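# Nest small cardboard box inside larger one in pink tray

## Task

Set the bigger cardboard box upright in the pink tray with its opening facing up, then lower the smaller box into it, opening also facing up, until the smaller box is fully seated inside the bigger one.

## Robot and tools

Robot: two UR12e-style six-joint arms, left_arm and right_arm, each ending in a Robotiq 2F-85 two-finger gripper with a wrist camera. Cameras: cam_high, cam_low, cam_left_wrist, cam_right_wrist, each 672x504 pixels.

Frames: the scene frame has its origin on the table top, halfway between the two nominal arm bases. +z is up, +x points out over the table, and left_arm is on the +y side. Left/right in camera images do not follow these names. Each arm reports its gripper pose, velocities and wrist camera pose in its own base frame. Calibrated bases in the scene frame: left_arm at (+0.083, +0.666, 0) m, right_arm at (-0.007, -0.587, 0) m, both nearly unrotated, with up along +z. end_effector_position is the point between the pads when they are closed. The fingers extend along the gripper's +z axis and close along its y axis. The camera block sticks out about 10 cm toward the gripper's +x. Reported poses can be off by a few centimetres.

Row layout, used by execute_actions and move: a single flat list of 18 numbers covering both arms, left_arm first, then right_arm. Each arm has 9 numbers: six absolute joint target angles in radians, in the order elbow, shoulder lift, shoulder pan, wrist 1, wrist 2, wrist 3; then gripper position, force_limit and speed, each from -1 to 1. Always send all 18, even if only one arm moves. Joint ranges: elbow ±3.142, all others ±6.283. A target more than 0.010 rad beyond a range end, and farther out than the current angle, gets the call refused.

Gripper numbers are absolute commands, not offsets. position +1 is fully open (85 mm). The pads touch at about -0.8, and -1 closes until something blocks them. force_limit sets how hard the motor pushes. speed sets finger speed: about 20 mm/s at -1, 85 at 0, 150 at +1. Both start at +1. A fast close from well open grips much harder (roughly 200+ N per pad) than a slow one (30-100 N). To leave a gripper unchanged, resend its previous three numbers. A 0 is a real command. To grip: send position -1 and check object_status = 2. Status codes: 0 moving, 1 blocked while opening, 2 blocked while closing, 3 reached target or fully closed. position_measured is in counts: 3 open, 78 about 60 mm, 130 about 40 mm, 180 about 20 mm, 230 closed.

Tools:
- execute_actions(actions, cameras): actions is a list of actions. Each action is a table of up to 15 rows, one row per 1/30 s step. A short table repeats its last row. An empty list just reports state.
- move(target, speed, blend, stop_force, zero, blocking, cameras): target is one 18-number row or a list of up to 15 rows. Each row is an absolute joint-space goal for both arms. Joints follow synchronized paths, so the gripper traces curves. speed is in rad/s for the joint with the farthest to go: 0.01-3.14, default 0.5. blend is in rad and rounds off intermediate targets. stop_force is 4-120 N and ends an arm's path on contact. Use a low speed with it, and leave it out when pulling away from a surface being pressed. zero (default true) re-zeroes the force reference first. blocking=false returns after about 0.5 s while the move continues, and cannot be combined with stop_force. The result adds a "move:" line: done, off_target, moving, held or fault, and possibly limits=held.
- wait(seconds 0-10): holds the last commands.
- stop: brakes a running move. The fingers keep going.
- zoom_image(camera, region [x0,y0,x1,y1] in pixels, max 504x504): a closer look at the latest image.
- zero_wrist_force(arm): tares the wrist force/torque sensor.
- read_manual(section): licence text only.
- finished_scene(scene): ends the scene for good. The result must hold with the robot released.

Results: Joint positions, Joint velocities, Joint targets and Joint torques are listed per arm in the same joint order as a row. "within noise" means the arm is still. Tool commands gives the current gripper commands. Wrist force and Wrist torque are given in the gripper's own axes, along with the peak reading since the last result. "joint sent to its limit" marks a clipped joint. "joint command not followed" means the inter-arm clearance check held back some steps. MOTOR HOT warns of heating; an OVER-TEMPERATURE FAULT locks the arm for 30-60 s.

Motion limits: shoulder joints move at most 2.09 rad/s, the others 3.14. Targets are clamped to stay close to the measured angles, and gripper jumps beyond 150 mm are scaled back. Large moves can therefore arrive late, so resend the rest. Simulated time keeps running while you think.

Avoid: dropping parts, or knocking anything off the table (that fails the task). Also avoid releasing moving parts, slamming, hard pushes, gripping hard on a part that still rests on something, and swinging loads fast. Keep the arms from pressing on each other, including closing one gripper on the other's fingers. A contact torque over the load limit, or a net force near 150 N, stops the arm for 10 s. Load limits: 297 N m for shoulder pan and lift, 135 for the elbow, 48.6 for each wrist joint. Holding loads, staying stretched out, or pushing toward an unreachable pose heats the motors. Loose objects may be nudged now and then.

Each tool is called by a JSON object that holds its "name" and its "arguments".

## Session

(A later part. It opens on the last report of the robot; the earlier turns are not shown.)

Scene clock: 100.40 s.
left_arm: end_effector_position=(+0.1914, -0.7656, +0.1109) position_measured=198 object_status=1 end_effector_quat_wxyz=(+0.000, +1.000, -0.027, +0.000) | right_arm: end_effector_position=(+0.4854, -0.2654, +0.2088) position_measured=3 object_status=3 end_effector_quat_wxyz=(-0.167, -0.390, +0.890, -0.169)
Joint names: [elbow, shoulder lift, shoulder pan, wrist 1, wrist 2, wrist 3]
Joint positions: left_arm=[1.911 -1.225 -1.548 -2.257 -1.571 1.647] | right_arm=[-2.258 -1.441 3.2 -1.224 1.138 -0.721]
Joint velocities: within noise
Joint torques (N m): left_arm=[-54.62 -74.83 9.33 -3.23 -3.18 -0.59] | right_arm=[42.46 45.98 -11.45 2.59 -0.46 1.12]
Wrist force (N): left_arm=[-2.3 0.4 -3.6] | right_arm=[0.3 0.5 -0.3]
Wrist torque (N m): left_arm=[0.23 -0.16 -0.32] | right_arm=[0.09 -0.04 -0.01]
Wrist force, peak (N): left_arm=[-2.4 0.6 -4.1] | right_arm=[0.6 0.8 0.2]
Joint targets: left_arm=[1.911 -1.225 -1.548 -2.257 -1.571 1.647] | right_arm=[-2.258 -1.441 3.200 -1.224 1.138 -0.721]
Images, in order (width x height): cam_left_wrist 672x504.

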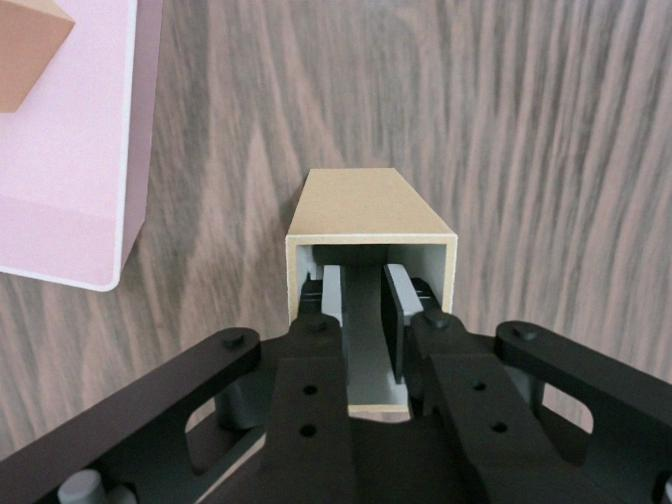

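{"name": "move", "arguments": {"target": [[1.8898, -1.2577, -1.5483, -2.2029, -1.5708, 1.6474, -0.2, -1, -1, -2.258, -1.441, 3.2, -1.224, 1.138, -0.721, 1, 1, 1], [1.7727, -1.3651, -1.5483, -1.9784, -1.5708, 1.6474, -0.2, -1, -1, -2.258, -1.441, 3.2, -1.224, 1.138, -0.721, 1, 1, 1], [1.9847, -1.5528, -1.3647, -2.0027, -1.5708, 1.0264, -0.2, -1, -1, -2.258, -1.441, 3.2, -1.224, 1.138, -0.721, 1, 1, 1]], "speed": [0.08, 0.2, 0.25], "blend": [0.02, 0.02, 0]}}

{"name": "zoom_image", "arguments": {"camera": "cam_left_wrist", "region": [230, 120, 480, 310]}}

{"name": "zoom_image", "arguments": {"camera": "cam_low", "region": [450, 60, 590, 190]}}

{"name": "zoom_image", "arguments": {"camera": "cam_high", "region": [440, 220, 600, 380]}}

Scene clock: 119.20 s.
left_arm: end_effector_position=(+0.3035, -0.6005, +0.2701) position_measured=198 object_status=1 end_effector_quat_wxyz=(+0.000, +0.930, +0.366, +0.000) | right_arm: end_effector_position=(+0.4854, -0.2654, +0.2088) position_measured=3 object_status=3 end_effector_quat_wxyz=(-0.167, -0.390, +0.890, -0.169)
Joint names: [elbow, shoulder lift, shoulder pan, wrist 1, wrist 2, wrist 3]
Joint positions: left_arm=[1.985 -1.553 -1.365 -2.003 -1.571 1.027] | right_arm=[-2.258 -1.441 3.2 -1.224 1.138 -0.721]
Joint velocities: within noise
Joint torques (N m): left_arm=[-63.27 -37.85 -6.83 -4.8 -2.97 -0.02] | right_arm=[42.1 44.36 -11.56 2.82 -0.49 1.55]
Wrist force (N): left_arm=[-2.4 0.7 -3.6] | right_arm=[0.4 0.4 0.1]
Wrist torque (N m): left_arm=[0.32 -0.17 -0.30] | right_arm=[0.08 -0.06 -0.01]
Wrist force, peak (N): left_arm=[-3.0 1.1 -4.9] | right_arm=[1.2 0.7 -0.8]
Joint targets: left_arm=[1.985 -1.553 -1.365 -2.003 -1.571 1.026] | right_arm=[-2.258 -1.441 3.200 -1.224 1.138 -0.721]
move: done

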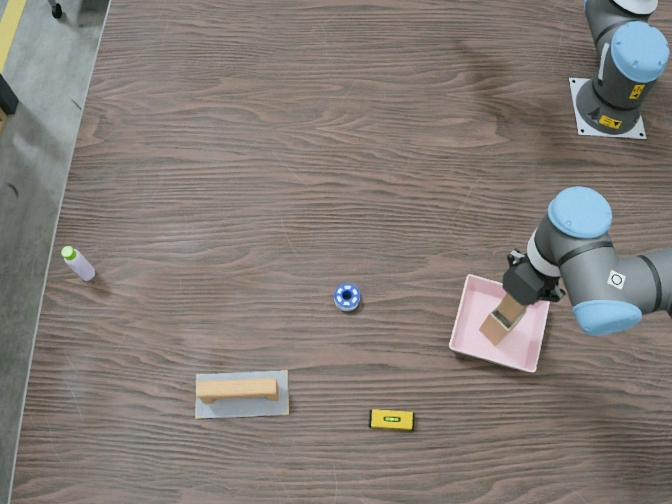

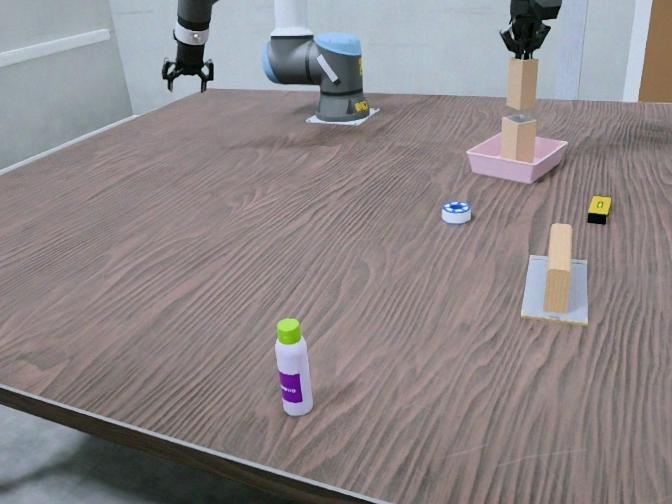

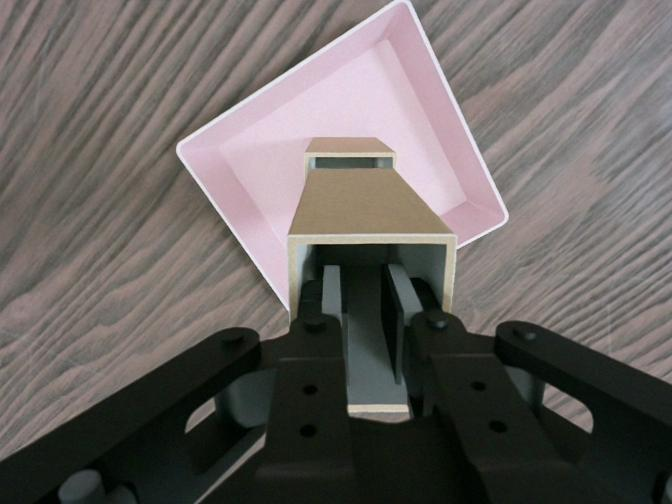

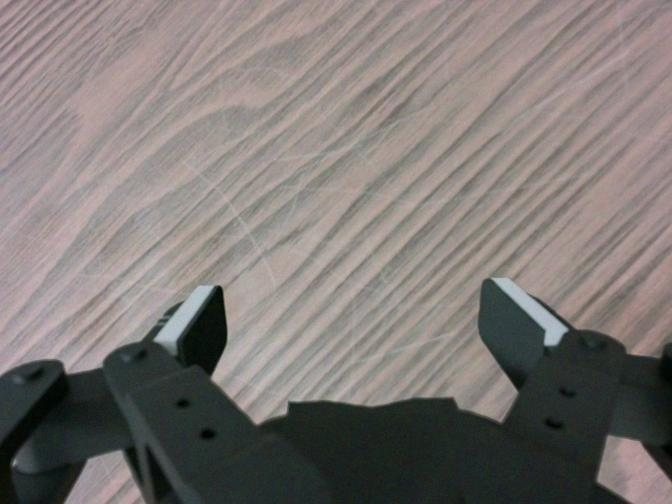

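Scaled by 2.016 from the camera's 672x504 image, which has a finer 960x720 frame.

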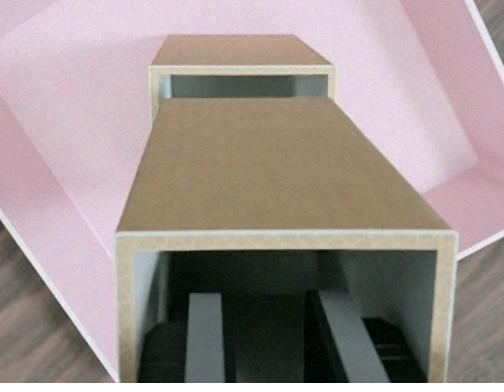

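Scaled by 3.600 from the camera's 672x504 image, which has a finer 960x720 frame.

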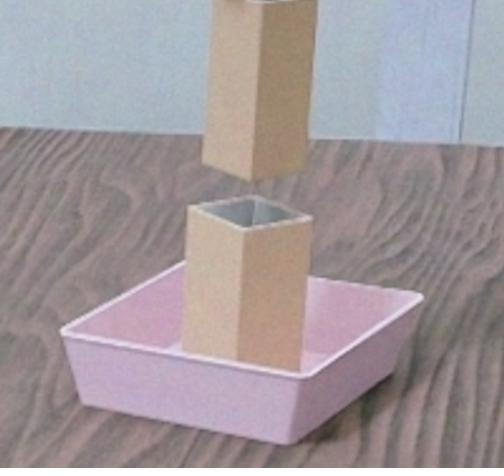

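Scaled by 3.150 from the camera's 672x504 image, which has a finer 960x720 frame.

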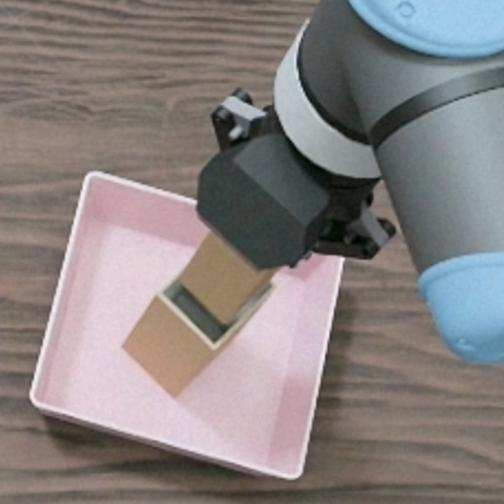

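{"name": "move", "arguments": {"target": [[2.0239, -1.5245, -1.3647, -2.0702, -1.5708, 1.0264, -0.2, -1, -1, -2.258, -1.441, 3.2, -1.224, 1.138, -0.721, 1, 1, 1], [2.0598, -1.4918, -1.3647, -2.1388, -1.5708, 1.0264, -0.2, -1, -1, -2.258, -1.441, 3.2, -1.224, 1.138, -0.721, 1, 1, 1]], "speed": [0.07, 0.045], "blend": [0.02, 0], "stop_force": 5, "cameras": ["cam_left_wrist", "cam_low"]}}

{"name": "zoom_image", "arguments": {"camera": "cam_low", "region": [450, 60, 590, 190]}}

Scene clock: 125.67 s.
left_arm: end_effector_position=(+0.3035, -0.6006, +0.2001) position_measured=198 object_status=1 end_effector_quat_wxyz=(+0.000, +0.930, +0.367, +0.000) | right_arm: end_effector_position=(+0.4854, -0.2654, +0.2088) position_measured=3 object_status=3 end_effector_quat_wxyz=(-0.167, -0.390, +0.890, -0.169)
Joint names: [elbow, shoulder lift, shoulder pan, wrist 1, wrist 2, wrist 3]
Joint positions: left_arm=[2.06 -1.492 -1.365 -2.139 -1.571 1.026] | right_arm=[-2.258 -1.441 3.2 -1.224 1.138 -0.721]
Joint velocities: within noise
Joint torques (N m): left_arm=[-58.52 -55.89 -5.73 -2.63 -3.15 -1.21] | right_arm=[39.77 44.33 -12.08 2.97 -0.83 1.33]
Wrist force (N): left_arm=[-1.8 0.6 -3.4] | right_arm=[0.8 0.5 -0.1]
Wrist torque (N m): left_arm=[0.29 -0.26 -0.29] | right_arm=[0.10 -0.13 -0.01]
Wrist force, peak (N): left_arm=[-2.4 0.9 -4.6] | right_arm=[0.7 1.1 -0.3]
Joint targets: left_arm=[2.060 -1.492 -1.365 -2.139 -1.571 1.026] | right_arm=[-2.258 -1.441 3.200 -1.224 1.138 -0.721]
move: done
Images, in order (width x height): cam_low 672x504, cam_left_wrist 672x504.

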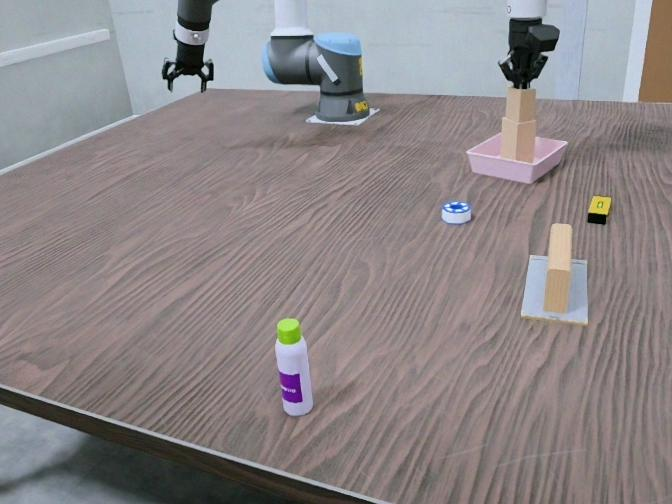

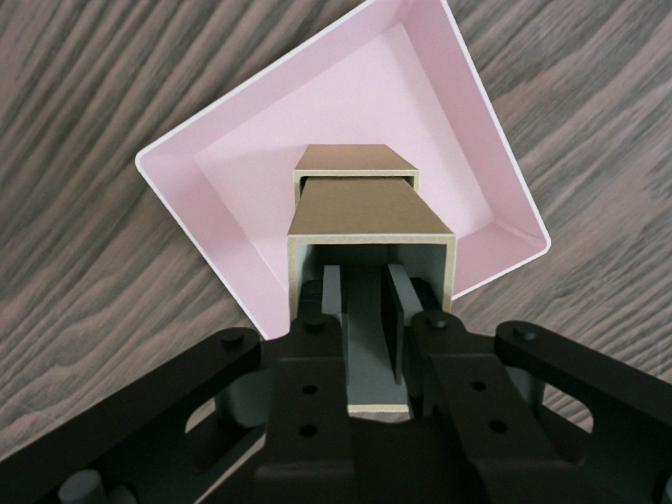

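Scaled by 3.600 from the camera's 672x504 image, which has a finer 960x720 frame.

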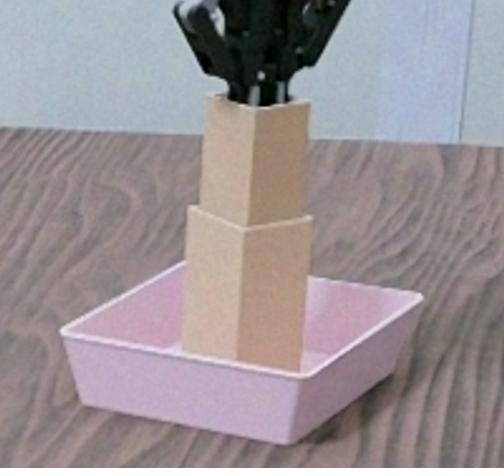

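Inserted without contact; continuing down to the floor.

{"name": "move", "arguments": {"target": [[2.0969, -1.4490, -1.3647, -2.2187, -1.5708, 1.0264, -0.2, -1, -1, -2.258, -1.441, 3.2, -1.224, 1.138, -0.721, 1, 1, 1], [2.1255, -1.4069, -1.3647, -2.2894, -1.5708, 1.0264, -0.2, -1, -1, -2.258, -1.441, 3.2, -1.224, 1.138, -0.721, 1, 1, 1], [2.1366, -1.3874, -1.3647, -2.3200, -1.5708, 1.0264, -0.2, -1, -1, -2.258, -1.441, 3.2, -1.224, 1.138, -0.721, 1, 1, 1]], "speed": [0.07, 0.07, 0.013], "blend": [0.02, 0.005, 0], "stop_force": 5, "cameras": ["cam_left_wrist", "cam_low"]}}

{"name": "zoom_image", "arguments": {"camera": "cam_left_wrist", "region": [230, 160, 500, 420]}}

Scene clock: 133.37 s.
left_arm: end_effector_position=(+0.3035, -0.6007, +0.1154) position_measured=198 object_status=1 end_effector_quat_wxyz=(+0.000, +0.930, +0.367, +0.000) | right_arm: end_effector_position=(+0.4854, -0.2654, +0.2088) position_measured=3 object_status=3 end_effector_quat_wxyz=(-0.167, -0.390, +0.890, -0.169)
Joint names: [elbow, shoulder lift, shoulder pan, wrist 1, wrist 2, wrist 3]
Joint positions: left_arm=[2.133 -1.395 -1.365 -2.309 -1.571 1.026] | right_arm=[-2.258 -1.441 3.2 -1.224 1.138 -0.721]
Joint velocities: within noise
Joint torques (N m): left_arm=[-52.54 -57.96 -2.98 -2.44 -2.67 -0.97] | right_arm=[39.53 44 -11.11 2.78 -0.73 1.33]
Wrist force (N): left_arm=[-2.4 1.0 -5.6] | right_arm=[0.5 0.4 -0.1]
Wrist torque (N m): left_arm=[0.28 -0.10 -0.26] | right_arm=[0.08 -0.08 -0.01]
Wrist force, peak (N): left_arm=[-0.5 0.6 -15.3] | right_arm=[0.6 1.1 -0.4]
Joint targets: left_arm=[2.133 -1.395 -1.365 -2.309 -1.571 1.026] | right_arm=[-2.258 -1.441 3.200 -1.224 1.138 -0.721]
move: contact (left_arm); path passed 2 of 3 targets; left_arm: the wrist 1 is farthest, 0.011 rad from its target
Images, in order (width x height): cam_low 672x504, cam_left_wrist 672x504.

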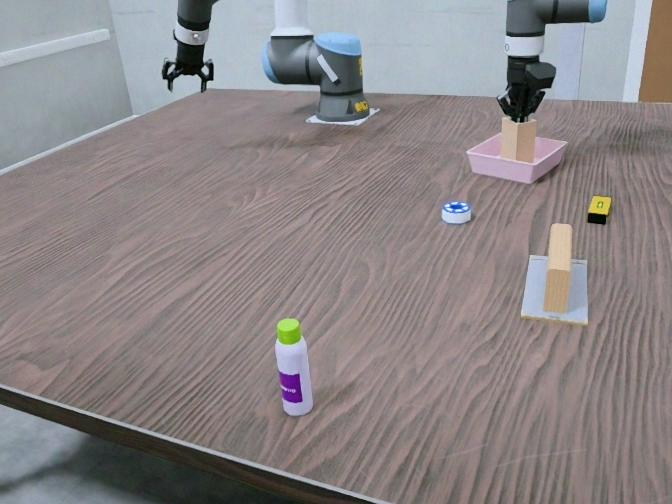

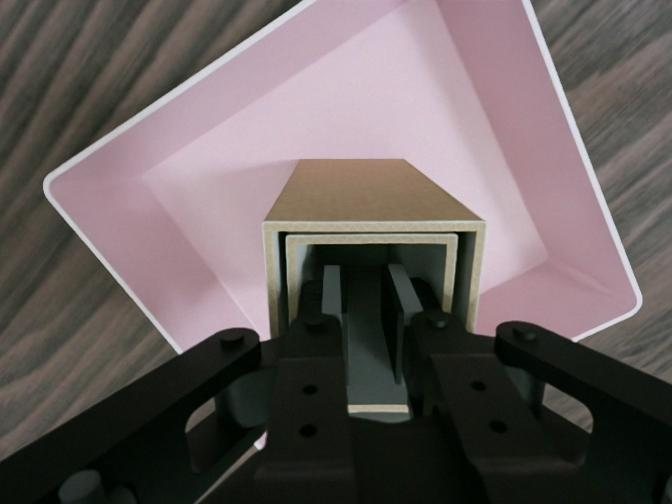

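Scaled by 1.867 from the camera's 672x504 image, which has a finer 960x720 frame.

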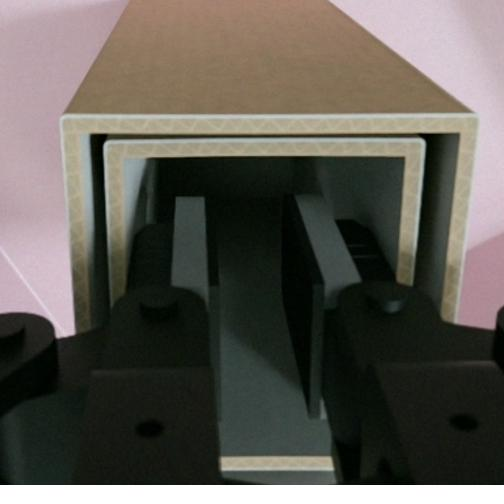

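{"name": "execute_actions", "arguments": {"actions": [[[2.133, -1.395, -1.365, -2.309, -1.571, 1.026, -0.8, -1, -1, -2.258, -1.441, 3.2, -1.224, 1.138, -0.721, 1, 1, 1]]], "cameras": ["cam_left_wrist"]}}

{"name": "move", "arguments": {"target": [[2.0969, -1.4490, -1.3647, -2.2187, -1.5708, 1.0264, -0.8, -1, -1, -2.258, -1.441, 3.2, -1.224, 1.138, -0.721, 1, 1, 1], [1.9847, -1.5528, -1.3647, -2.0027, -1.5708, 1.0264, -0.8, -1, -1, -2.258, -1.441, 3.2, -1.224, 1.138, -0.721, 1, 1, 1]], "speed": [0.08, 0.2], "blend": [0.02, 0]}}

{"name": "zoom_image", "arguments": {"camera": "cam_left_wrist", "region": [200, 60, 500, 330]}}

{"name": "zoom_image", "arguments": {"camera": "cam_low", "region": [450, 60, 590, 190]}}

Scene clock: 137.60 s.
left_arm: end_effector_position=(+0.3032, -0.6006, +0.1155) position_measured=229 object_status=0 end_effector_quat_wxyz=(+0.000, +0.930, +0.367, +0.000) | right_arm: end_effector_position=(+0.4854, -0.2654, +0.2088) position_measured=3 object_status=3 end_effector_quat_wxyz=(-0.167, -0.390, +0.890, -0.169)
Joint names: [elbow, shoulder lift, shoulder pan, wrist 1, wrist 2, wrist 3]
Joint positions: left_arm=[2.133 -1.395 -1.365 -2.309 -1.571 1.026] | right_arm=[-2.258 -1.441 3.2 -1.224 1.138 -0.721]
Joint velocities: within noise
Joint torques (N m): left_arm=[-29.2 -46.19 -6.87 -7.14 -3.76 -0.98] | right_arm=[39.31 44.37 -12.03 2.76 -0.77 1.5]
Wrist force (N): left_arm=[-2.2 0.6 -3.7] | right_arm=[0.5 0.5 -0.3]
Wrist torque (N m): left_arm=[0.32 -0.17 -0.26] | right_arm=[0.09 -0.07 -0.01]
Wrist force, peak (N): left_arm=[-2.1 1.0 -6.0] | right_arm=[0.8 0.6 -0.8]
Joint targets: left_arm=[2.133 -1.395 -1.365 -2.309 -1.571 1.026] | right_arm=[-2.258 -1.441 3.200 -1.224 1.138 -0.721]
Images, in order (width x height): cam_left_wrist 672x504.

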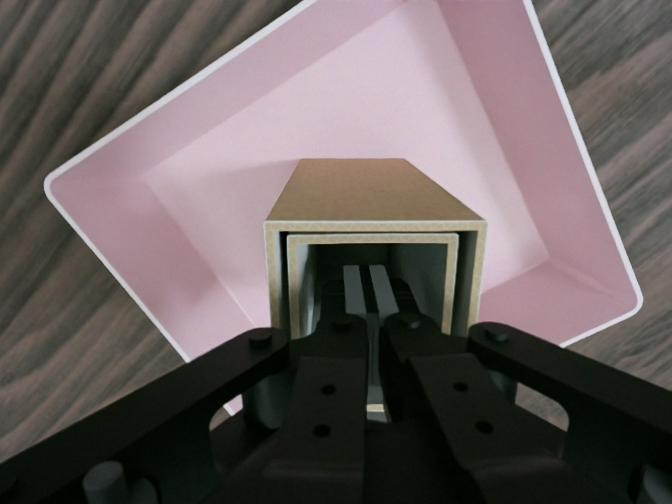

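Scene clock: 140.17 s.
left_arm: end_effector_position=(+0.3035, -0.6006, +0.2702) position_measured=229 object_status=3 end_effector_quat_wxyz=(+0.000, +0.930, +0.367, +0.000) | right_arm: end_effector_position=(+0.4854, -0.2654, +0.2088) position_measured=3 object_status=3 end_effector_quat_wxyz=(-0.167, -0.390, +0.890, -0.169)
Joint names: [elbow, shoulder lift, shoulder pan, wrist 1, wrist 2, wrist 3]
Joint positions: left_arm=[1.985 -1.553 -1.365 -2.003 -1.571 1.026] | right_arm=[-2.258 -1.441 3.2 -1.224 1.138 -0.721]
Joint velocities: within noise
Joint torques (N m): left_arm=[-36.98 -34.63 12.31 -7.56 3.01 1.7] | right_arm=[38.44 44.38 -11.99 2.67 -0.86 1.41]
Wrist force (N): left_arm=[-2.5 0.7 -3.7] | right_arm=[0.4 0.6 0.1]
Wrist torque (N m): left_arm=[0.30 -0.15 -0.30] | right_arm=[0.12 -0.05 -0.01]
Wrist force, peak (N): left_arm=[-2.6 0.6 -5.8] | right_arm=[0.6 1.1 -0.4]
Joint targets: left_arm=[1.985 -1.553 -1.365 -2.003 -1.571 1.026] | right_arm=[-2.258 -1.441 3.200 -1.224 1.138 -0.721]
move: done

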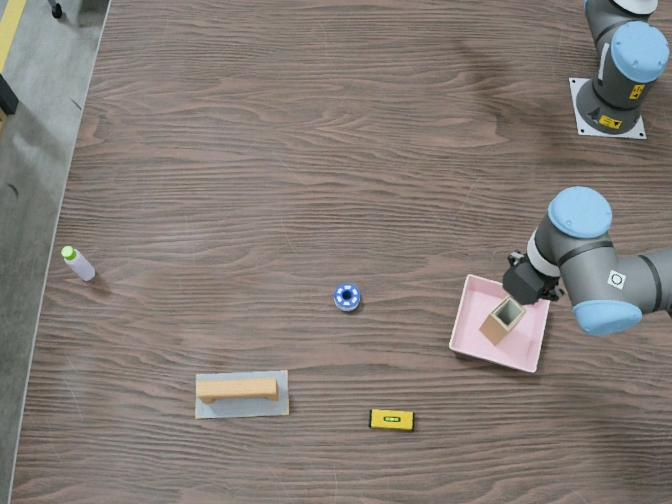

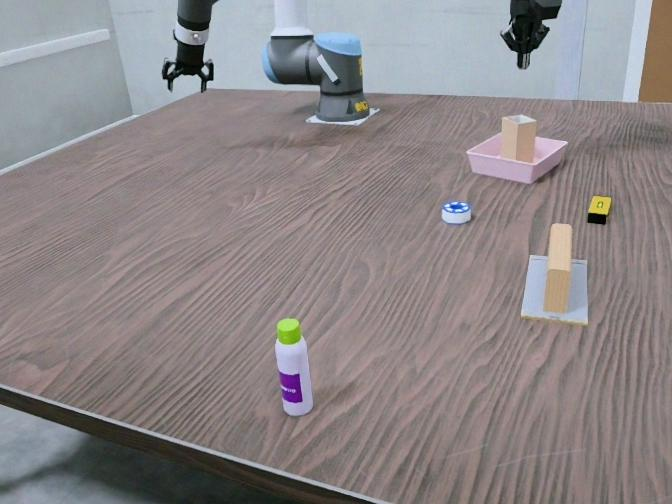

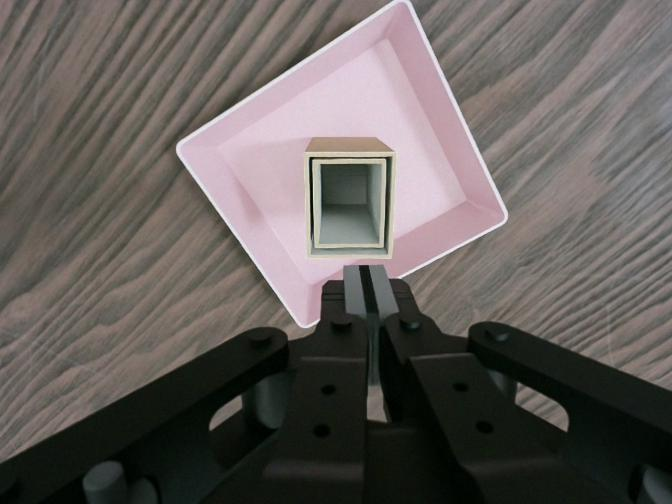

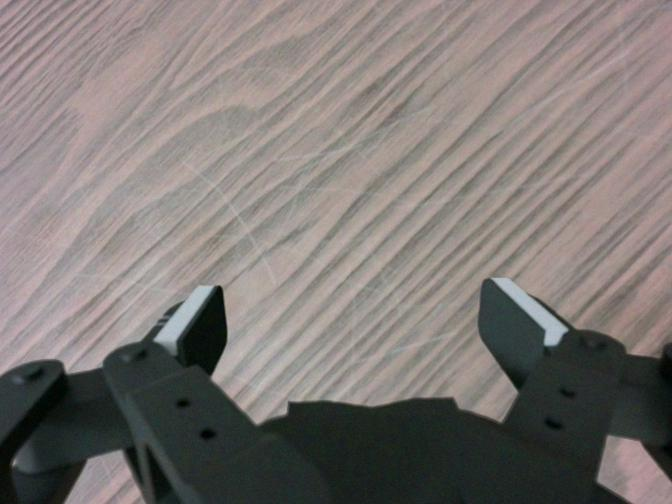

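Scaled by 1.680 from the camera's 672x504 image, which has a finer 960x720 frame.

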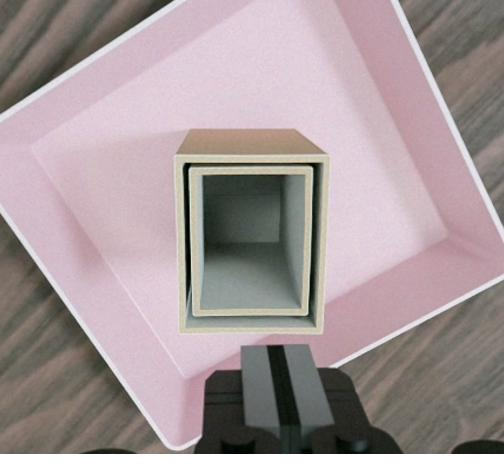

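Scaled by 3.600 from the camera's 672x504 image, which has a finer 960x720 frame.

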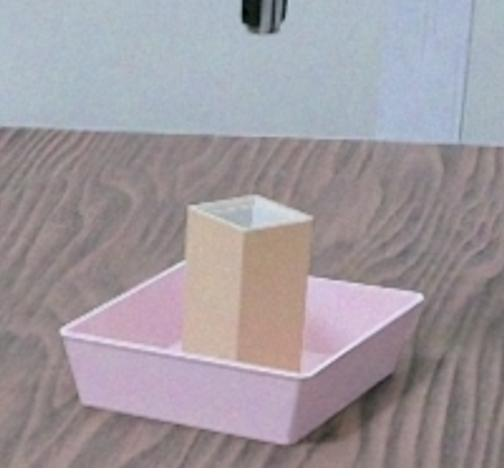

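{"name": "finished_scene", "arguments": {"scene": 2}}

The scene is finished: the task was done.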